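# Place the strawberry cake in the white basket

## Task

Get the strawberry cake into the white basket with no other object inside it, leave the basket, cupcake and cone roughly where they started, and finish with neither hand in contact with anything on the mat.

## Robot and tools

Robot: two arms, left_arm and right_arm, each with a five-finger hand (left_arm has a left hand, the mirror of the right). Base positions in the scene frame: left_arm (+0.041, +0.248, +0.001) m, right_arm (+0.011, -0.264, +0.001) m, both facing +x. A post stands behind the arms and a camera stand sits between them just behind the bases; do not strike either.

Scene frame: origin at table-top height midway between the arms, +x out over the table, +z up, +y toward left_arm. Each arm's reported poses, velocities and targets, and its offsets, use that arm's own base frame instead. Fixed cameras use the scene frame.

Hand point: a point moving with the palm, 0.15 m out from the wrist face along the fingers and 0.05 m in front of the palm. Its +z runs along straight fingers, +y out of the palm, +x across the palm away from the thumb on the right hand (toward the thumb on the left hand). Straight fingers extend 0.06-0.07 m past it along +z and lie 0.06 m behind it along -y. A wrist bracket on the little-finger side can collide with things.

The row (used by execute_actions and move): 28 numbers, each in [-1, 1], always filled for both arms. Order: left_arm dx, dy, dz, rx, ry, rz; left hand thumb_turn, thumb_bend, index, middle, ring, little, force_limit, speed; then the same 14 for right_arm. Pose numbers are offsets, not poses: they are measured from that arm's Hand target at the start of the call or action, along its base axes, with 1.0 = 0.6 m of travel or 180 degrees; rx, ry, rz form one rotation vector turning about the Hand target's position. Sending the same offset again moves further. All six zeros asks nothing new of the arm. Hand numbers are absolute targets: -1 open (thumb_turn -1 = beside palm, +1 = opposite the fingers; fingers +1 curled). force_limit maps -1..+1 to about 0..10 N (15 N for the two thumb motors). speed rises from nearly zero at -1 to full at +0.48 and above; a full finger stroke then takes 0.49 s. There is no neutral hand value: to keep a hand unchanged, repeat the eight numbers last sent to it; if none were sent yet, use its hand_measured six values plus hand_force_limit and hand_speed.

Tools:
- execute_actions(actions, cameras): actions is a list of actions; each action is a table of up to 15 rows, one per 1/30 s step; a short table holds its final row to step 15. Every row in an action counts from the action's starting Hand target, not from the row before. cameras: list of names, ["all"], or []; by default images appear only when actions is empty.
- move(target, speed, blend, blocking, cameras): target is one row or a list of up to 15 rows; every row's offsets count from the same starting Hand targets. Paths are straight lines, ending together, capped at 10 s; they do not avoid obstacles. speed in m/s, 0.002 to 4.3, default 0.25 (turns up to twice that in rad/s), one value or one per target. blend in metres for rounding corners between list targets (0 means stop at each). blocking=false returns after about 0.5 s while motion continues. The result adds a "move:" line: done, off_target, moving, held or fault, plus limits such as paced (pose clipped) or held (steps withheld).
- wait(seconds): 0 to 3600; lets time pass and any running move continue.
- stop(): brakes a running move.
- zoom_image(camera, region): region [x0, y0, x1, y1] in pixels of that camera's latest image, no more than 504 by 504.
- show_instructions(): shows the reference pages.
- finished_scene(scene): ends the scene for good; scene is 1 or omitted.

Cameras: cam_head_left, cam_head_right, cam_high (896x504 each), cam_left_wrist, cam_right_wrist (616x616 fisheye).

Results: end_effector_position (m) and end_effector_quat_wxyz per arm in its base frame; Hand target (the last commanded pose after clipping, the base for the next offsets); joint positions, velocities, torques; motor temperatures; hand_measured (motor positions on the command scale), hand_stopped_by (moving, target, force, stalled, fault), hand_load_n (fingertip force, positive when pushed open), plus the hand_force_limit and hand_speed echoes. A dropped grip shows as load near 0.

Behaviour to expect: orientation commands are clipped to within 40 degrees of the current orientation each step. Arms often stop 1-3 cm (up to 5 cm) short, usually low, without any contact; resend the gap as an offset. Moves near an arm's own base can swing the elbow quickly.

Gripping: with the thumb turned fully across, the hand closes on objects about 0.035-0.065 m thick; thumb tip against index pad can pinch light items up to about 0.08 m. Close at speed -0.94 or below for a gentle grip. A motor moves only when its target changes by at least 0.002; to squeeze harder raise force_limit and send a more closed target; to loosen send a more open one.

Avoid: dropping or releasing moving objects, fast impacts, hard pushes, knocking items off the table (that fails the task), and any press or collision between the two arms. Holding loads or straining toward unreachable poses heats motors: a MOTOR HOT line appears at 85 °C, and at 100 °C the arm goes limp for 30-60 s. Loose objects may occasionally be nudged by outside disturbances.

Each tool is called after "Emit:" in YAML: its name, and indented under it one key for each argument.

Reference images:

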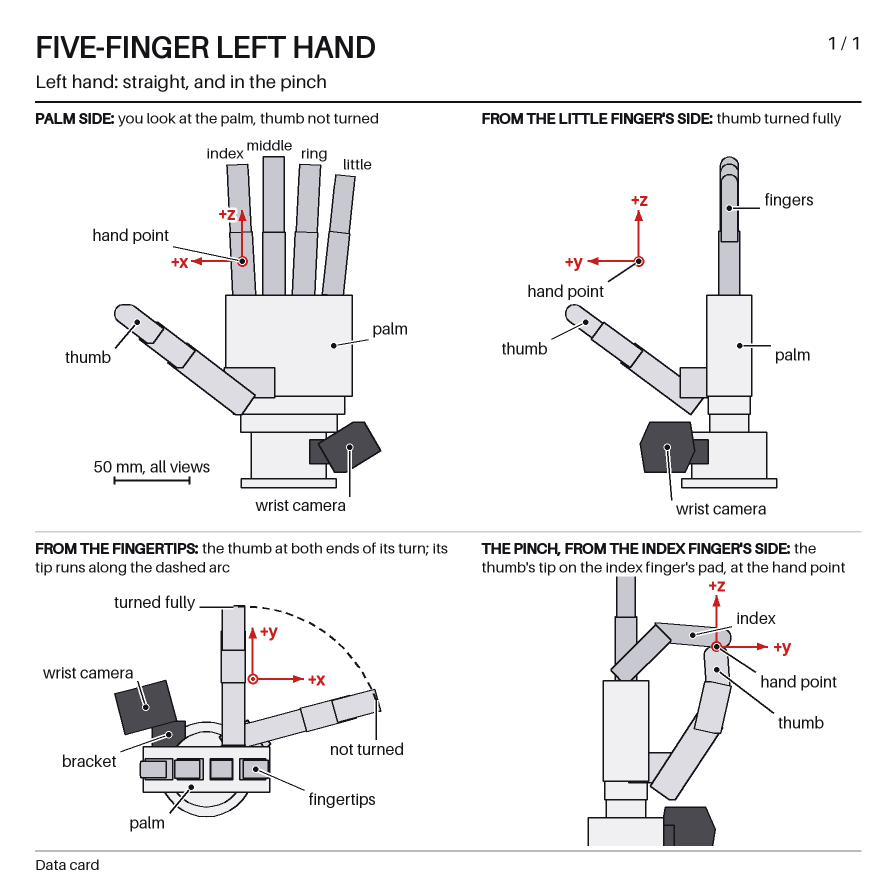

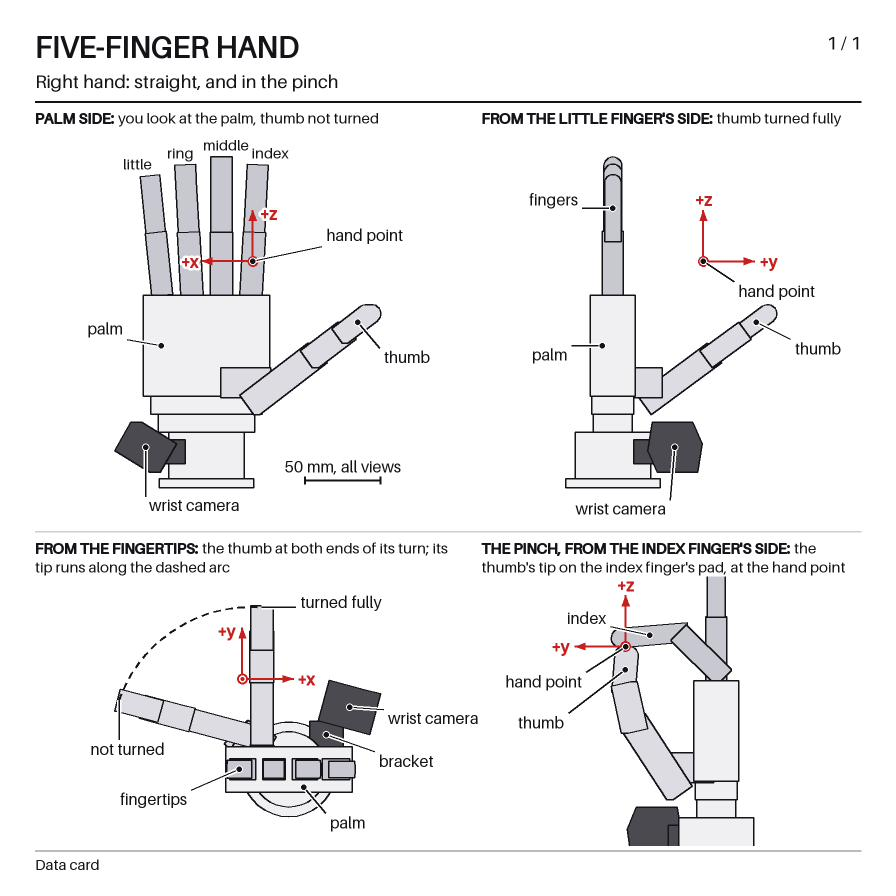

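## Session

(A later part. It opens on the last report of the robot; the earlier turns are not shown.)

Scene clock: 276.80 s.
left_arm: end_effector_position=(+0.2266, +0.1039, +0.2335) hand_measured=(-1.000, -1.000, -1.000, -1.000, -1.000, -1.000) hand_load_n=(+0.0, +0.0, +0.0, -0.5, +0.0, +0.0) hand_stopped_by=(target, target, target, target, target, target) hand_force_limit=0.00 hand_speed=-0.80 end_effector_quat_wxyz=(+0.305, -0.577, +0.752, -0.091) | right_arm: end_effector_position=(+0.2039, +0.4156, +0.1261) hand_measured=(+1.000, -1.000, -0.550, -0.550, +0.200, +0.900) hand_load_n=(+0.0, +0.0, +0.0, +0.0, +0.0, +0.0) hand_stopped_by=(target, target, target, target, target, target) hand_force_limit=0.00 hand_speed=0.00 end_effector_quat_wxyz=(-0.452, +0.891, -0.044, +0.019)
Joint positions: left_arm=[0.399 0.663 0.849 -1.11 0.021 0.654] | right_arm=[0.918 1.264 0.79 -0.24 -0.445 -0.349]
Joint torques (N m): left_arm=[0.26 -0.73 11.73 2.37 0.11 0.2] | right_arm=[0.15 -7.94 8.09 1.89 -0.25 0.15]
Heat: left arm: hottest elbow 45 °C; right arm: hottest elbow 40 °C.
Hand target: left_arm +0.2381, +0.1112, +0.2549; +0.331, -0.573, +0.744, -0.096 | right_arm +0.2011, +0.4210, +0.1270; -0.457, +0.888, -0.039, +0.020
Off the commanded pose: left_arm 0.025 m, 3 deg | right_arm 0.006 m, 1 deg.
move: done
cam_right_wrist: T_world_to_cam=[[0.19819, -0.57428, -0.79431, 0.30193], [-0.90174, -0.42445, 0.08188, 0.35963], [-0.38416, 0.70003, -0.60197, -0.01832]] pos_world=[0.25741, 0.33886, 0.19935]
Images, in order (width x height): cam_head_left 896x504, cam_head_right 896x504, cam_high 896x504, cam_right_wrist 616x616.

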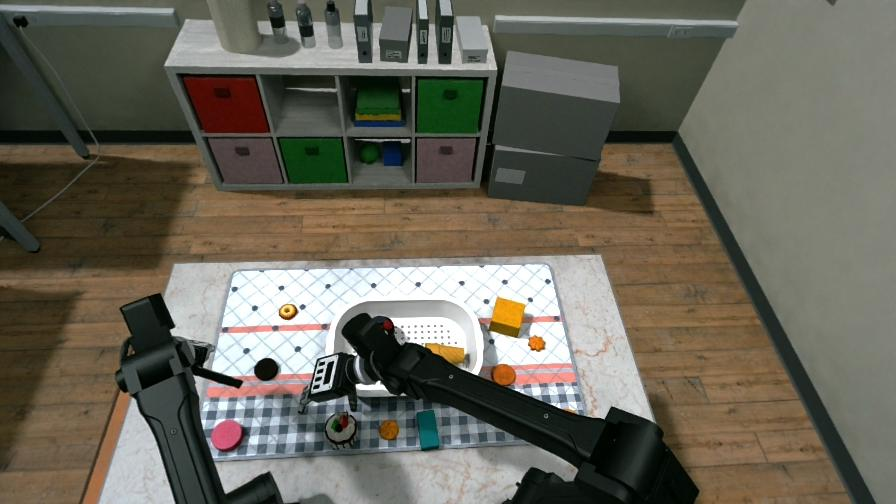

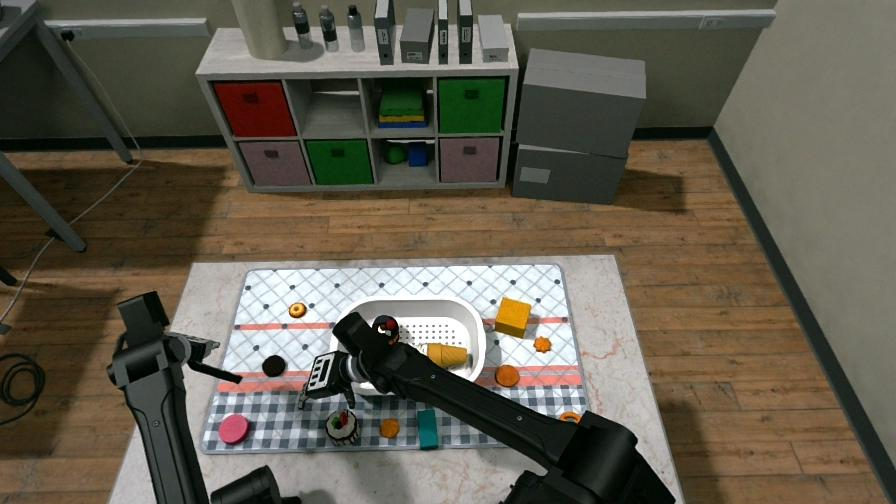

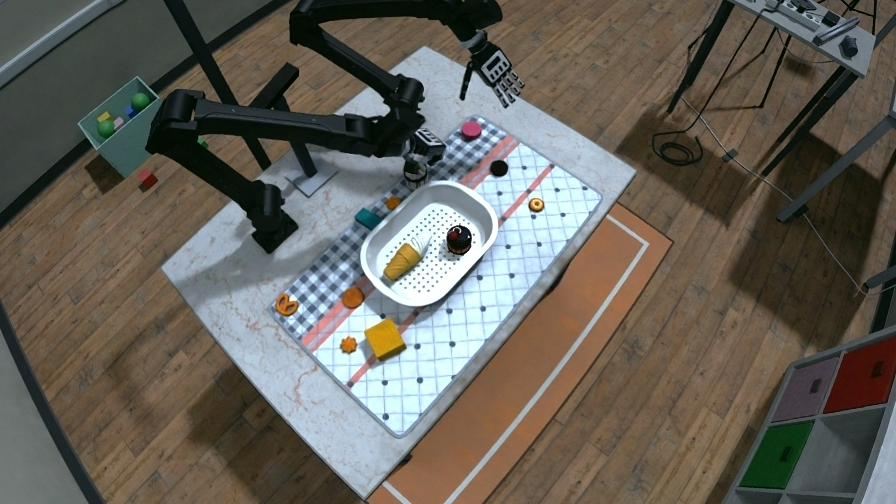

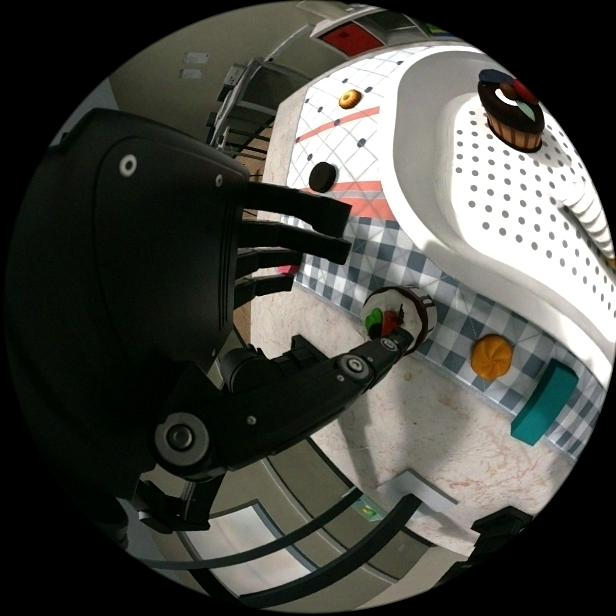

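Emit:
move:
  target: [0, 0, 0, 0, 0, 0, -1, -1, -1, -1, -1, -1, 0, -0.8, -0.0233, -0.0258, -0.068, 0, 0, 0, 1, -1, -0.55, -0.55, 0.2, 0.9, 0, 0]
  speed: 0.1
  cameras: ["cam_head_left", "cam_head_right", "cam_right_wrist", "cam_high"]

Emit:
zoom_image:
  camera: "cam_right_wrist"
  region: [220, 160, 520, 460]

Emit:
zoom_image:
  camera: "cam_head_right"
  region: [290, 340, 450, 470]

Emit:
zoom_image:
  camera: "cam_high"
  region: [350, 110, 500, 240]

Scene clock: 308.57 s.
left_arm: end_effector_position=(+0.2266, +0.1039, +0.2335) hand_measured=(-1.000, -1.000, -1.000, -1.000, -1.000, -1.000) hand_load_n=(+0.0, +0.0, +0.0, +0.0, +0.0, +0.0) hand_stopped_by=(target, target, target, target, target, target) hand_force_limit=0.00 hand_speed=-0.80 end_effector_quat_wxyz=(+0.305, -0.577, +0.752, -0.091) | right_arm: end_effector_position=(+0.1900, +0.4003, +0.0871) hand_measured=(+1.000, -1.000, -0.550, -0.550, +0.200, +0.900) hand_load_n=(+0.0, +0.0, +0.0, +0.0, +0.0, +0.5) hand_stopped_by=(target, target, target, target, target, target) hand_force_limit=0.00 hand_speed=0.00 end_effector_quat_wxyz=(-0.454, +0.890, -0.042, +0.021)
Joint positions: left_arm=[0.399 0.663 0.849 -1.11 0.021 0.654] | right_arm=[0.923 1.269 0.674 -0.112 -0.441 -0.348]
Joint torques (N m): left_arm=[0.32 -0.73 11.73 2.37 0.12 0.21] | right_arm=[0.09 -6.77 7.71 1.88 -0.23 0.19]
Heat: left arm: hottest elbow 46 °C; right arm: hottest elbow 39 °C.
Hand target: left_arm +0.2381, +0.1112, +0.2549; +0.331, -0.573, +0.744, -0.096 | right_arm +0.1872, +0.4056, +0.0863; -0.457, +0.888, -0.039, +0.020
Off the commanded pose: left_arm 0.025 m, 3 deg | right_arm 0.006 m, 1 deg.
move: done
cam_right_wrist: T_world_to_cam=[[0.20356, -0.57089, -0.79539, 0.26254], [-0.90129, -0.42658, 0.0755, 0.34513], [-0.3824, 0.70151, -0.60137, -0.03743]] pos_world=[0.24331, 0.32336, 0.16026]
Images, in order (width x height): cam_head_left 896x504, cam_head_right 896x504, cam_high 896x504, cam_right_wrist 616x616.

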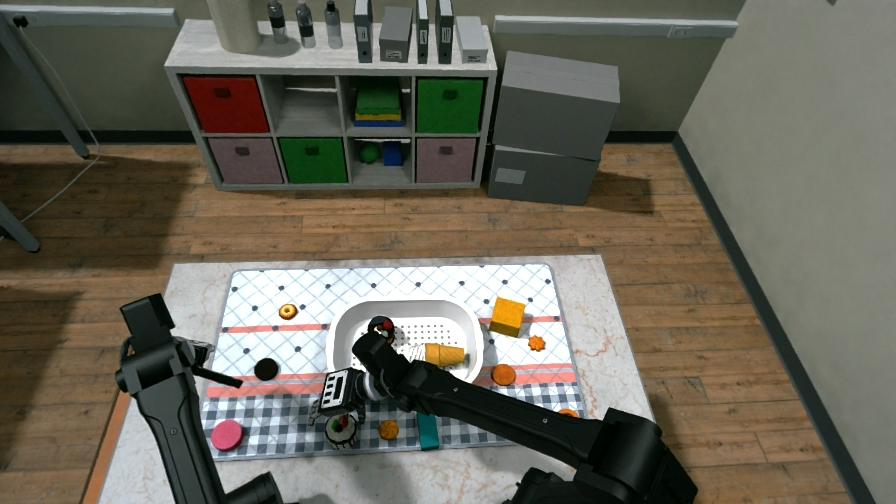

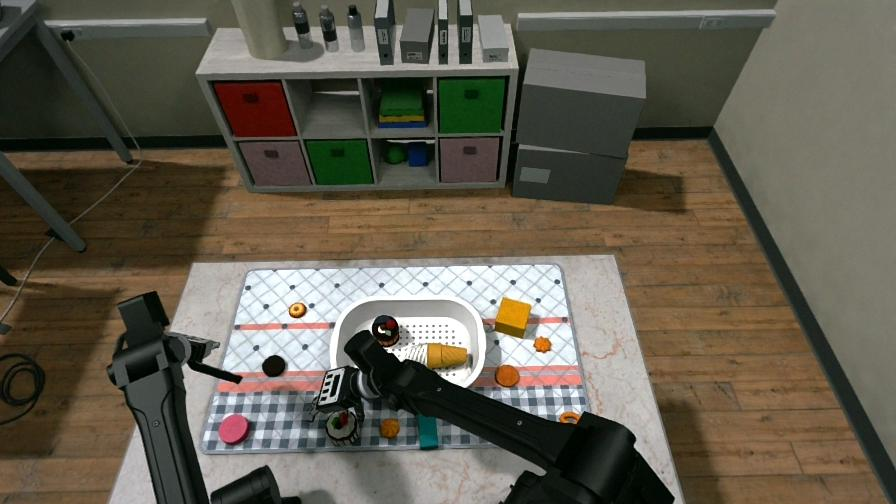

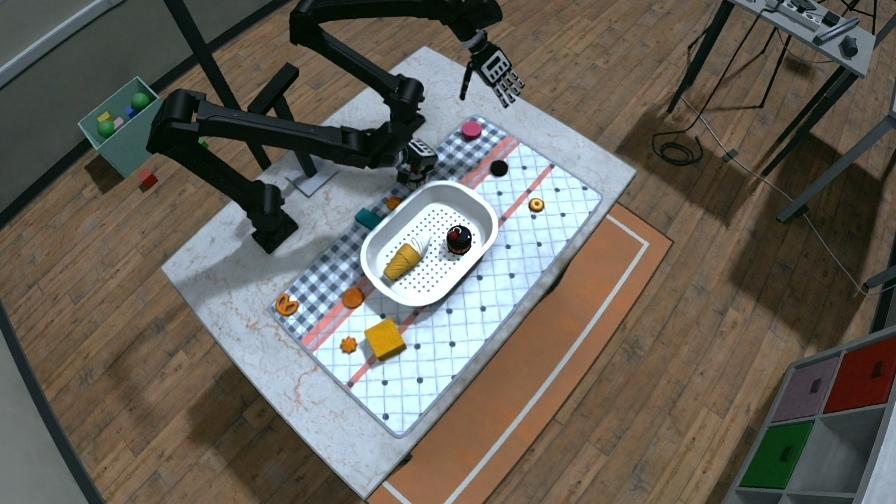

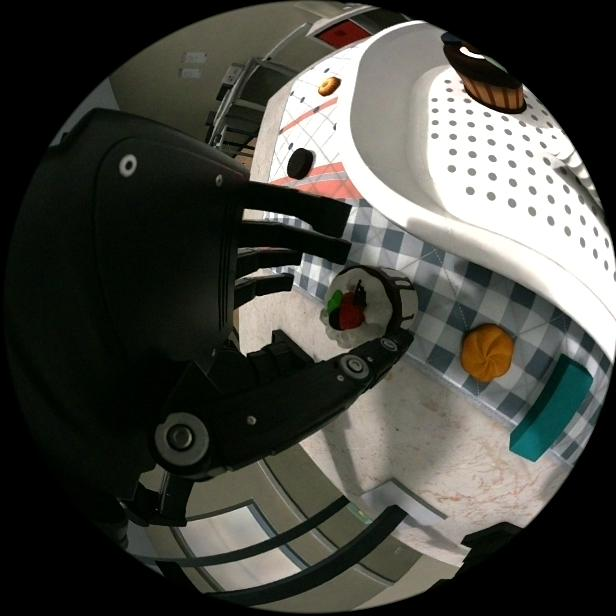

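Scaled by 1.680 from the camera's image (finer frame: 880x880).

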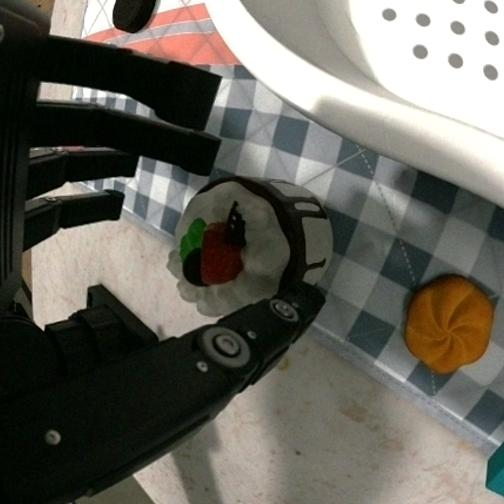

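Scaled by 3.150 from the camera's image (finer frame: 1280x720).

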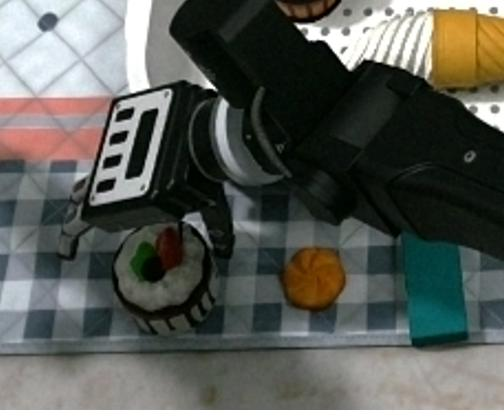

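Scaled by 3.360 from the camera's image (finer frame: 1280x720).

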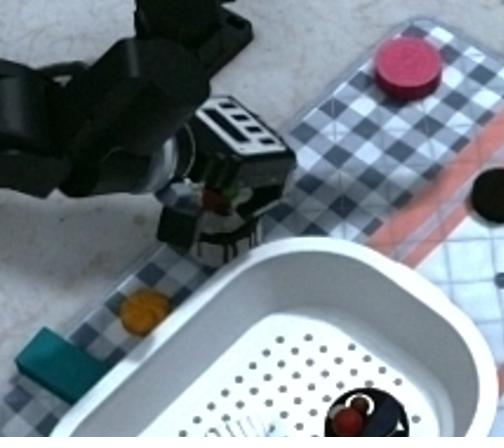

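Emit:
zoom_image:
  camera: "cam_head_right"
  region: [300, 370, 390, 460]

Emit:
zoom_image:
  camera: "cam_head_left"
  region: [300, 370, 390, 460]

Scaled by 5.600 from the camera's image (finer frame: 1280x720).

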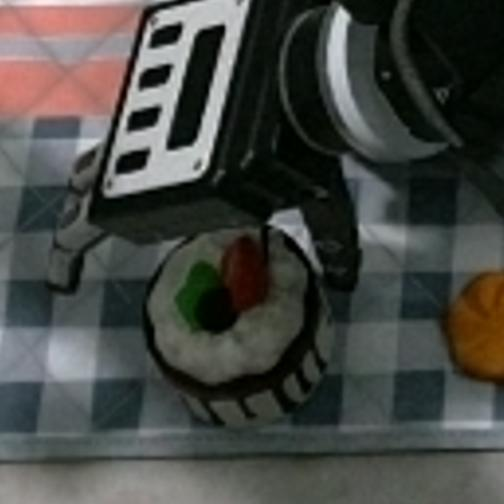

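Scaled by 5.600 from the camera's image (finer frame: 1280x720).

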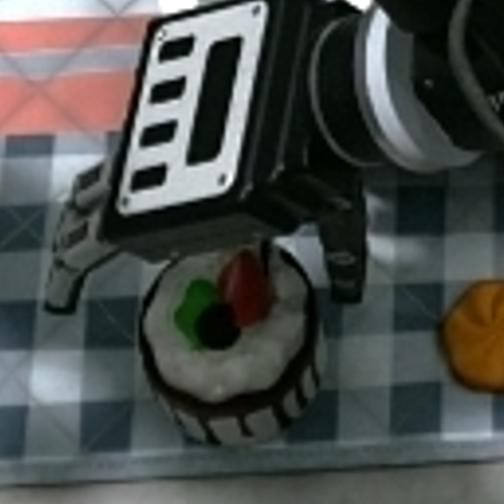

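Emit:
move:
  target: [0, 0, 0, 0, 0, 0, -1, -1, -1, -1, -1, -1, 0, -0.8, -0.0042, 0, -0.085, 0, 0, 0, 1, -1, -0.55, -0.55, 0.2, 0.9, 0, 0]
  speed: 0.08
  cameras: ["cam_head_left", "cam_head_right", "cam_right_wrist", "cam_high"]

Emit:
zoom_image:
  camera: "cam_right_wrist"
  region: [220, 160, 520, 460]

Emit:
zoom_image:
  camera: "cam_head_right"
  region: [300, 370, 390, 460]

Emit:
zoom_image:
  camera: "cam_high"
  region: [360, 130, 460, 220]

Scene clock: 338.10 s.
left_arm: end_effector_position=(+0.2266, +0.1039, +0.2335) hand_measured=(-1.000, -1.000, -1.000, -1.000, -1.000, -1.000) hand_load_n=(+0.0, +0.0, +0.0, +0.0, +0.0, +0.0) hand_stopped_by=(target, target, target, target, target, target) hand_force_limit=0.00 hand_speed=-0.80 end_effector_quat_wxyz=(+0.305, -0.577, +0.752, -0.091) | right_arm: end_effector_position=(+0.1890, +0.4015, +0.0368) hand_measured=(+1.000, -1.000, -0.550, -0.550, +0.200, +0.900) hand_load_n=(+0.0, +0.0, +0.0, +0.0, +0.0, +0.0) hand_stopped_by=(target, target, target, target, target, target) hand_force_limit=0.00 hand_speed=0.00 end_effector_quat_wxyz=(-0.454, +0.890, -0.042, +0.022)
Joint positions: left_arm=[0.399 0.663 0.849 -1.11 0.021 0.654] | right_arm=[0.928 1.382 0.606 0.073 -0.435 -0.345]
Joint torques (N m): left_arm=[0.32 -0.73 11.73 2.4 0.11 0.2] | right_arm=[0.09 -7.59 6.65 1.88 -0.27 0.18]
Heat: left arm: hottest elbow 47 °C; right arm: hottest elbow 37 °C.
Hand target: left_arm +0.2381, +0.1112, +0.2549; +0.331, -0.573, +0.744, -0.096 | right_arm +0.1846, +0.4056, +0.0353; -0.457, +0.888, -0.039, +0.020
Off the commanded pose: left_arm 0.025 m, 3 deg | right_arm 0.006 m, 1 deg.
move: done
cam_right_wrist: T_world_to_cam=[[0.20572, -0.57024, -0.79531, 0.22284], [-0.90177, -0.42613, 0.07228, 0.34853], [-0.38012, 0.70232, -0.60188, -0.06958]] pos_world=[0.242, 0.32446, 0.11016]
Images, in order (width x height): cam_head_left 896x504, cam_head_right 896x504, cam_high 896x504, cam_right_wrist 616x616.

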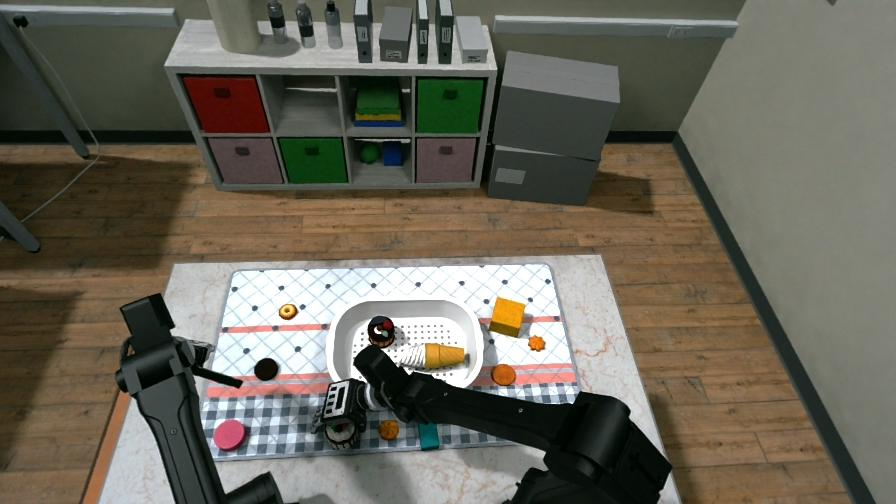

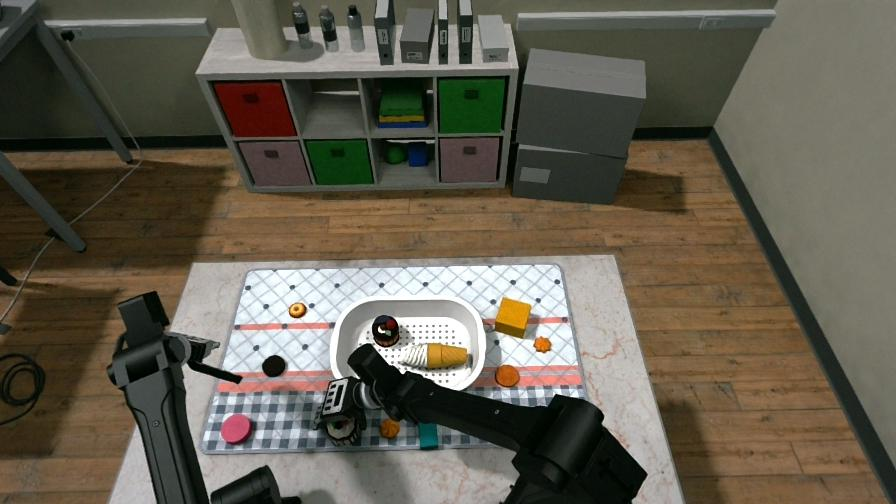

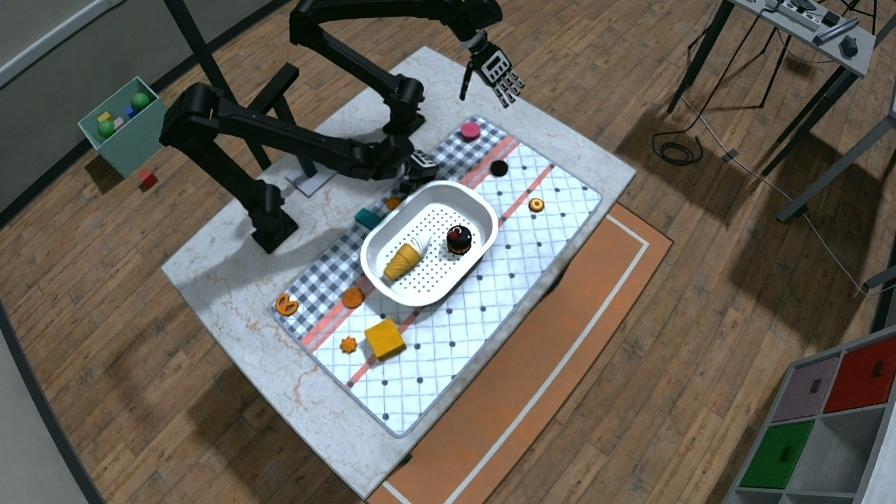

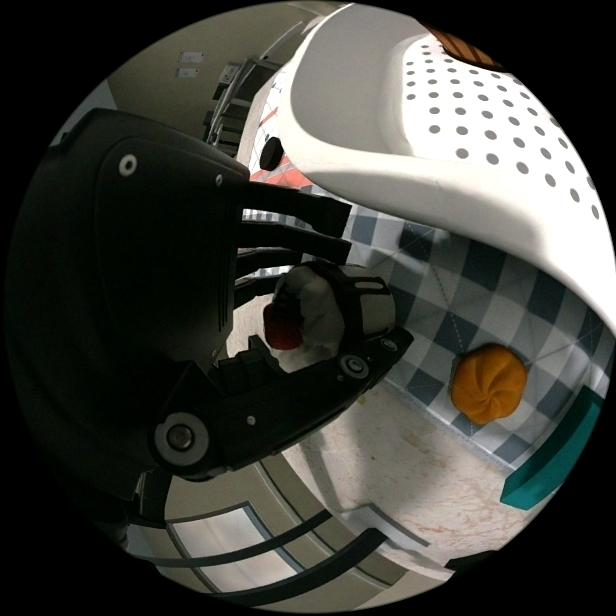

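Scaled by 1.680 from the camera's image (finer frame: 880x880).

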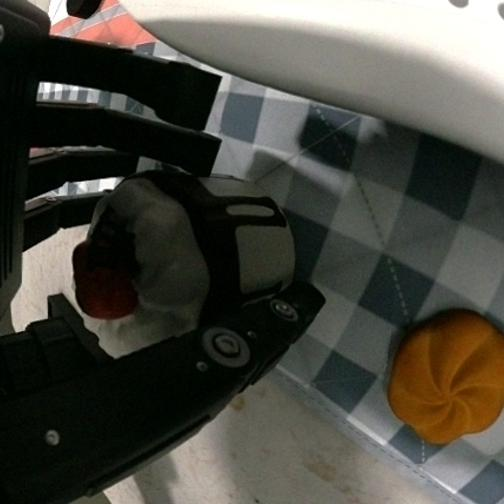

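Scaled by 5.600 from the camera's image (finer frame: 1280x720).

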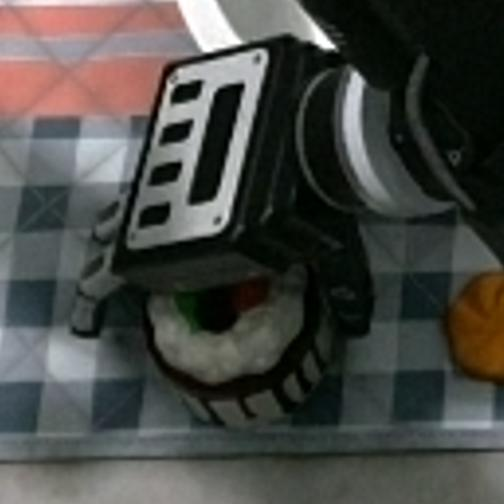

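Scaled by 5.040 from the camera's image (finer frame: 1280x720).

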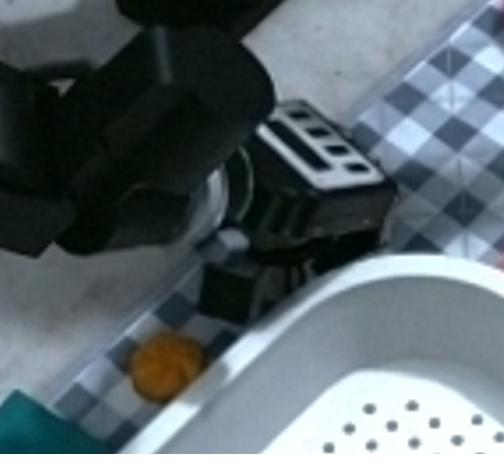

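Emit:
move:
  target: [0, 0, 0, 0, 0, 0, -1, -1, -1, -1, -1, -1, 0, -0.8, -0.0067, -0.01, -0.0133, 0, 0, 0, 1, -1, -0.55, -0.55, 0.2, 0.9, 0, 0]
  speed: 0.05
  cameras: ["cam_head_left", "cam_head_right", "cam_right_wrist", "cam_high"]

Emit:
zoom_image:
  camera: "cam_right_wrist"
  region: [220, 200, 470, 450]

Emit:
zoom_image:
  camera: "cam_head_right"
  region: [300, 370, 390, 460]

Scene clock: 347.30 s.
left_arm: end_effector_position=(+0.2266, +0.1039, +0.2335) hand_measured=(-1.000, -1.000, -1.000, -1.000, -1.000, -1.000) hand_load_n=(+0.0, +0.0, +0.0, +0.0, +0.0, +0.0) hand_stopped_by=(target, target, target, target, target, target) hand_force_limit=0.00 hand_speed=-0.80 end_effector_quat_wxyz=(+0.305, -0.577, +0.752, -0.091) | right_arm: end_effector_position=(+0.1850, +0.3962, +0.0301) hand_measured=(+1.000, -1.000, -0.550, -0.550, +0.200, +0.900) hand_load_n=(+0.0, +0.0, +0.0, +0.0, +0.0, +0.0) hand_stopped_by=(target, target, target, target, target, target) hand_force_limit=0.00 hand_speed=0.00 end_effector_quat_wxyz=(-0.455, +0.889, -0.041, +0.023)
Joint positions: left_arm=[0.399 0.663 0.849 -1.11 0.021 0.654] | right_arm=[0.928 1.382 0.579 0.103 -0.435 -0.345]
Joint torques (N m): left_arm=[0.38 -0.73 11.73 2.39 0.11 0.21] | right_arm=[0.15 -7.12 6.49 1.91 -0.29 0.19]
Heat: left arm: hottest elbow 47 °C; right arm: hottest elbow 37 °C.
Hand target: left_arm +0.2381, +0.1112, +0.2549; +0.331, -0.573, +0.744, -0.096 | right_arm +0.1805, +0.3995, +0.0272; -0.457, +0.888, -0.039, +0.020
Off the commanded pose: left_arm 0.025 m, 3 deg | right_arm 0.006 m, 1 deg.
move: done
cam_right_wrist: T_world_to_cam=[[0.20672, -0.56833, -0.79641, 0.21433], [-0.902, -0.42604, 0.06991, 0.34325], [-0.37903, 0.70391, -0.6007, -0.07232]] pos_world=[0.2379, 0.31895, 0.10326]
Images, in order (width x height): cam_head_left 896x504, cam_head_right 896x504, cam_high 896x504, cam_right_wrist 616x616.

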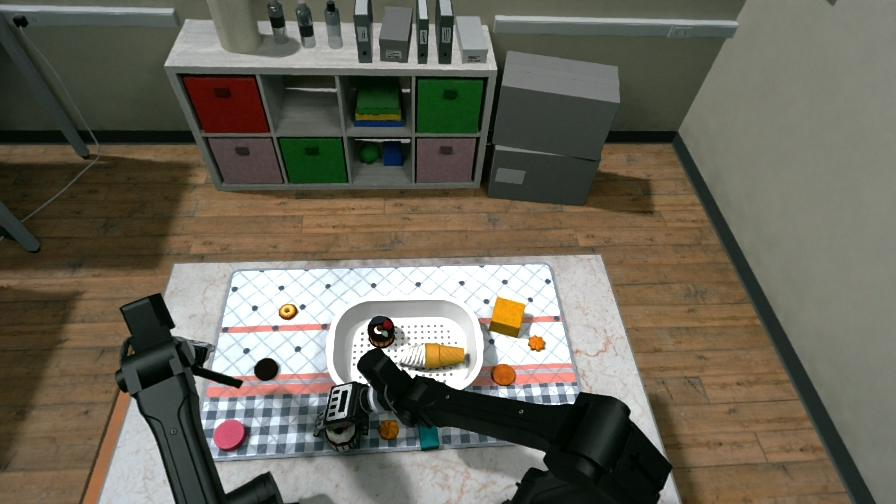

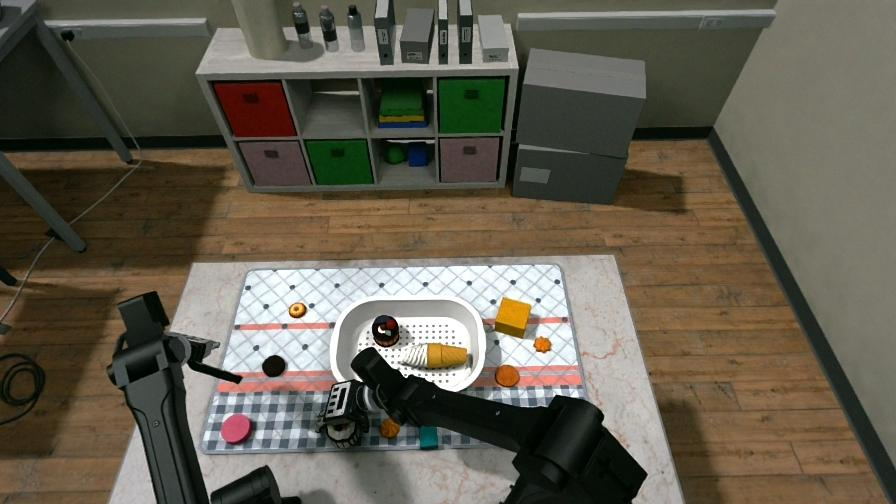

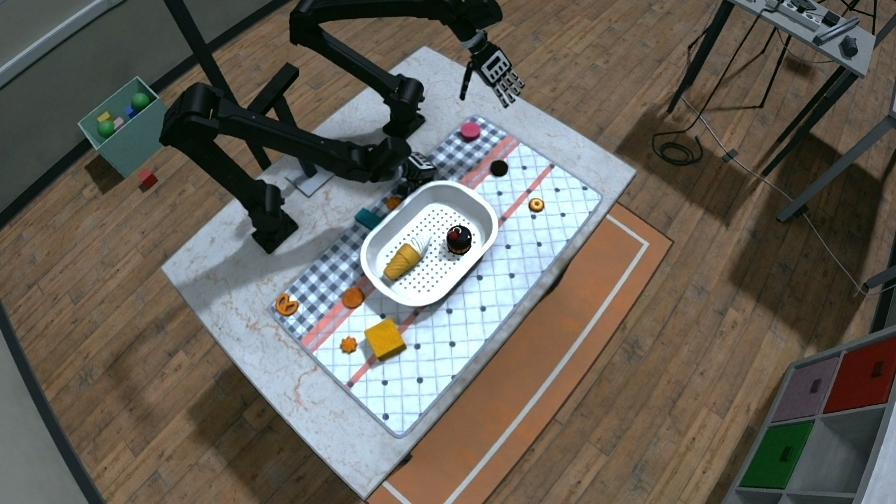

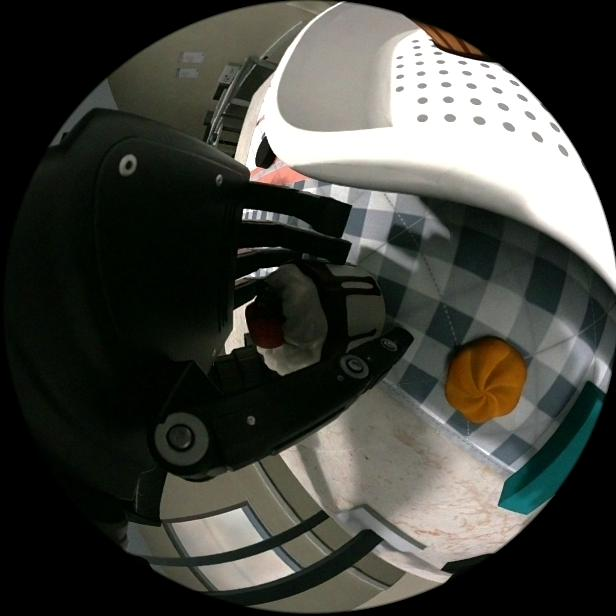

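Scaled by 2.016 from the camera's image (finer frame: 880x880).

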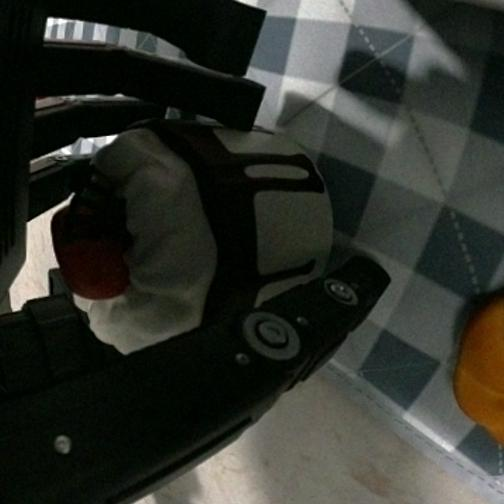

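Scaled by 5.600 from the camera's image (finer frame: 1280x720).

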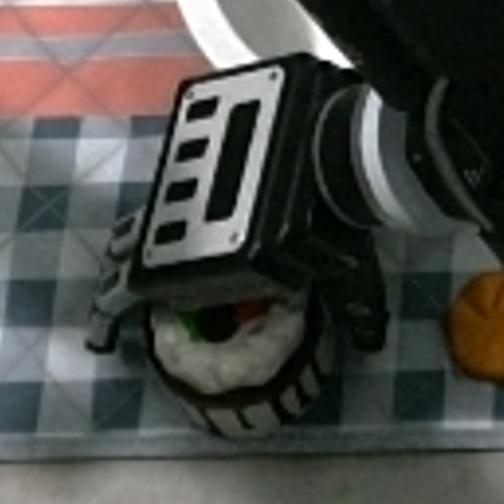

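Emit:
move:
  target: [0, 0, 0, 0, 0, 0, -1, -1, -1, -1, -1, -1, 0, -0.8, 0, 0, 0, 0, 0, 0, 1, 0.0, 0.1, 0.1, 0.2, 0.9, -0.4, -0.93]
  speed: 0.05
  cameras: ["cam_head_left", "cam_head_right", "cam_right_wrist", "cam_high"]

Emit:
zoom_image:
  camera: "cam_right_wrist"
  region: [220, 200, 470, 450]

Emit:
zoom_image:
  camera: "cam_head_right"
  region: [300, 370, 390, 460]

Scene clock: 359.77 s.
left_arm: end_effector_position=(+0.2266, +0.1039, +0.2335) hand_measured=(-1.000, -1.000, -1.000, -1.000, -1.000, -1.000) hand_load_n=(+0.5, +0.0, +0.0, +0.0, +0.0, +0.0) hand_stopped_by=(target, target, target, target, target, target) hand_force_limit=0.00 hand_speed=-0.80 end_effector_quat_wxyz=(+0.305, -0.577, +0.752, -0.091) | right_arm: end_effector_position=(+0.1850, +0.3962, +0.0301) hand_measured=(+1.000, -0.830, -0.224, -0.196, +0.200, +0.900) hand_load_n=(+0.0, +5.5, +2.0, +3.5, +0.0, +0.0) hand_stopped_by=(target, force, force, force, target, target) hand_force_limit=-0.40 hand_speed=-0.93 end_effector_quat_wxyz=(-0.455, +0.889, -0.041, +0.023)
Joint positions: left_arm=[0.399 0.663 0.849 -1.11 0.021 0.654] | right_arm=[0.928 1.382 0.579 0.103 -0.435 -0.345]
Joint torques (N m): left_arm=[0.26 -0.73 11.73 2.39 0.12 0.2] | right_arm=[0.09 -7.18 6.43 1.89 -0.29 0.18]
Heat: left arm: hottest elbow 47 °C; right arm: hottest elbow 36 °C.
Hand target: left_arm +0.2381, +0.1112, +0.2549; +0.331, -0.573, +0.744, -0.096 | right_arm +0.1806, +0.3995, +0.0273; -0.457, +0.888, -0.039, +0.020
Off the commanded pose: left_arm 0.025 m, 3 deg | right_arm 0.006 m, 1 deg.
move: done
cam_right_wrist: T_world_to_cam=[[0.20644, -0.56828, -0.79652, 0.21439], [-0.90206, -0.42589, 0.07007, 0.3432], [-0.37905, 0.70404, -0.60054, -0.07237]] pos_world=[0.2379, 0.31895, 0.10325]
Images, in order (width x height): cam_head_left 896x504, cam_head_right 896x504, cam_high 896x504, cam_right_wrist 616x616.

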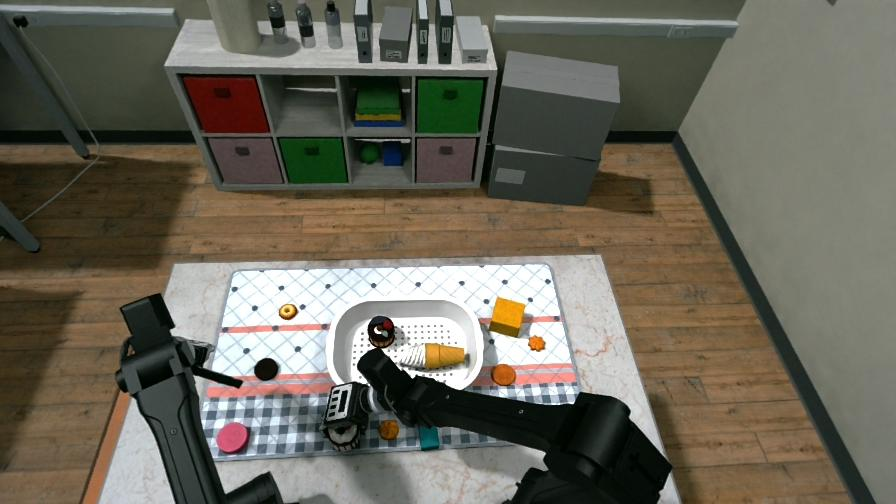

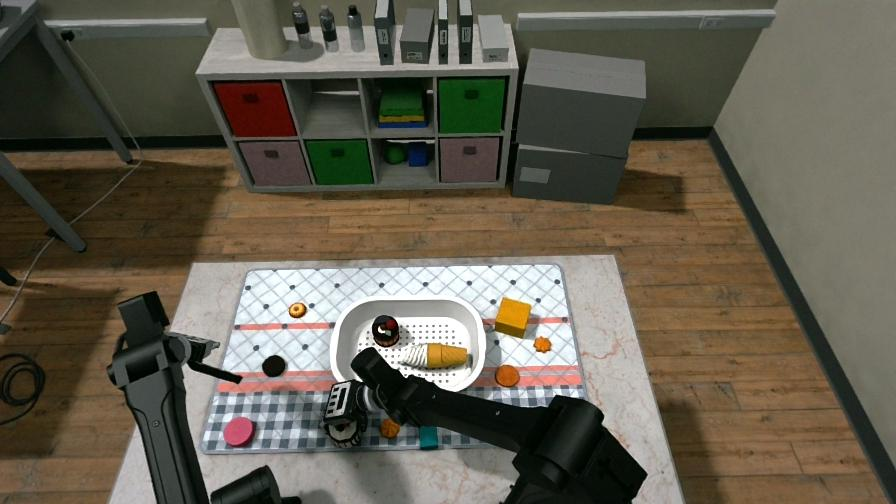

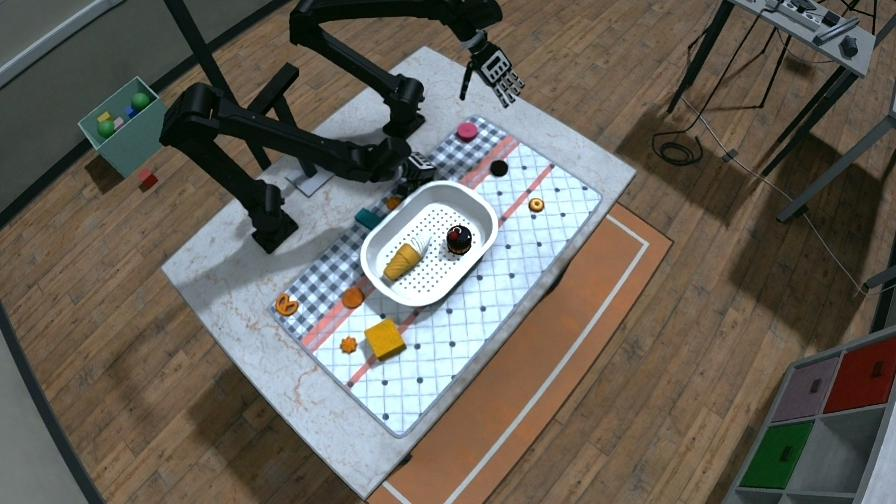

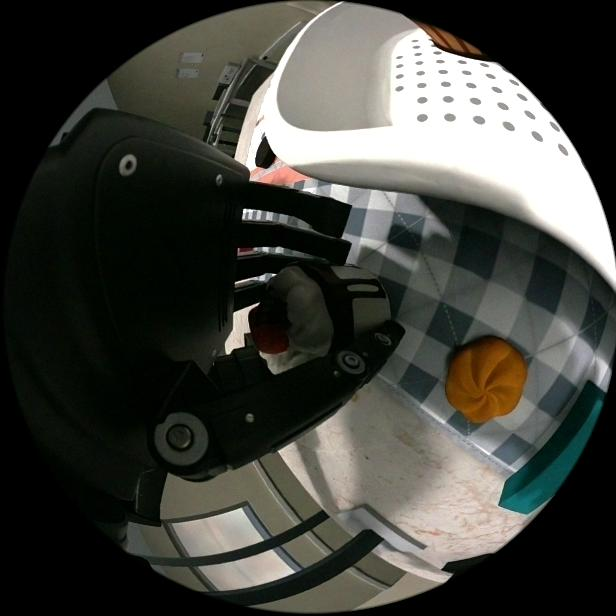

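Scaled by 2.016 from the camera's image (finer frame: 880x880).

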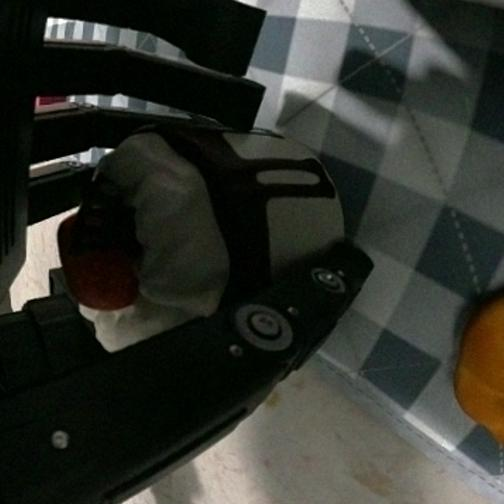

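Scaled by 5.600 from the camera's image (finer frame: 1280x720).

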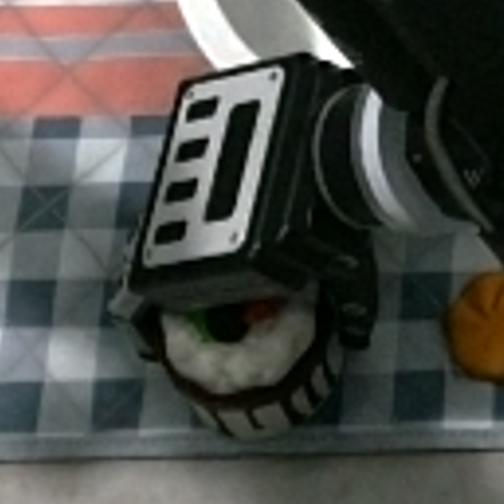

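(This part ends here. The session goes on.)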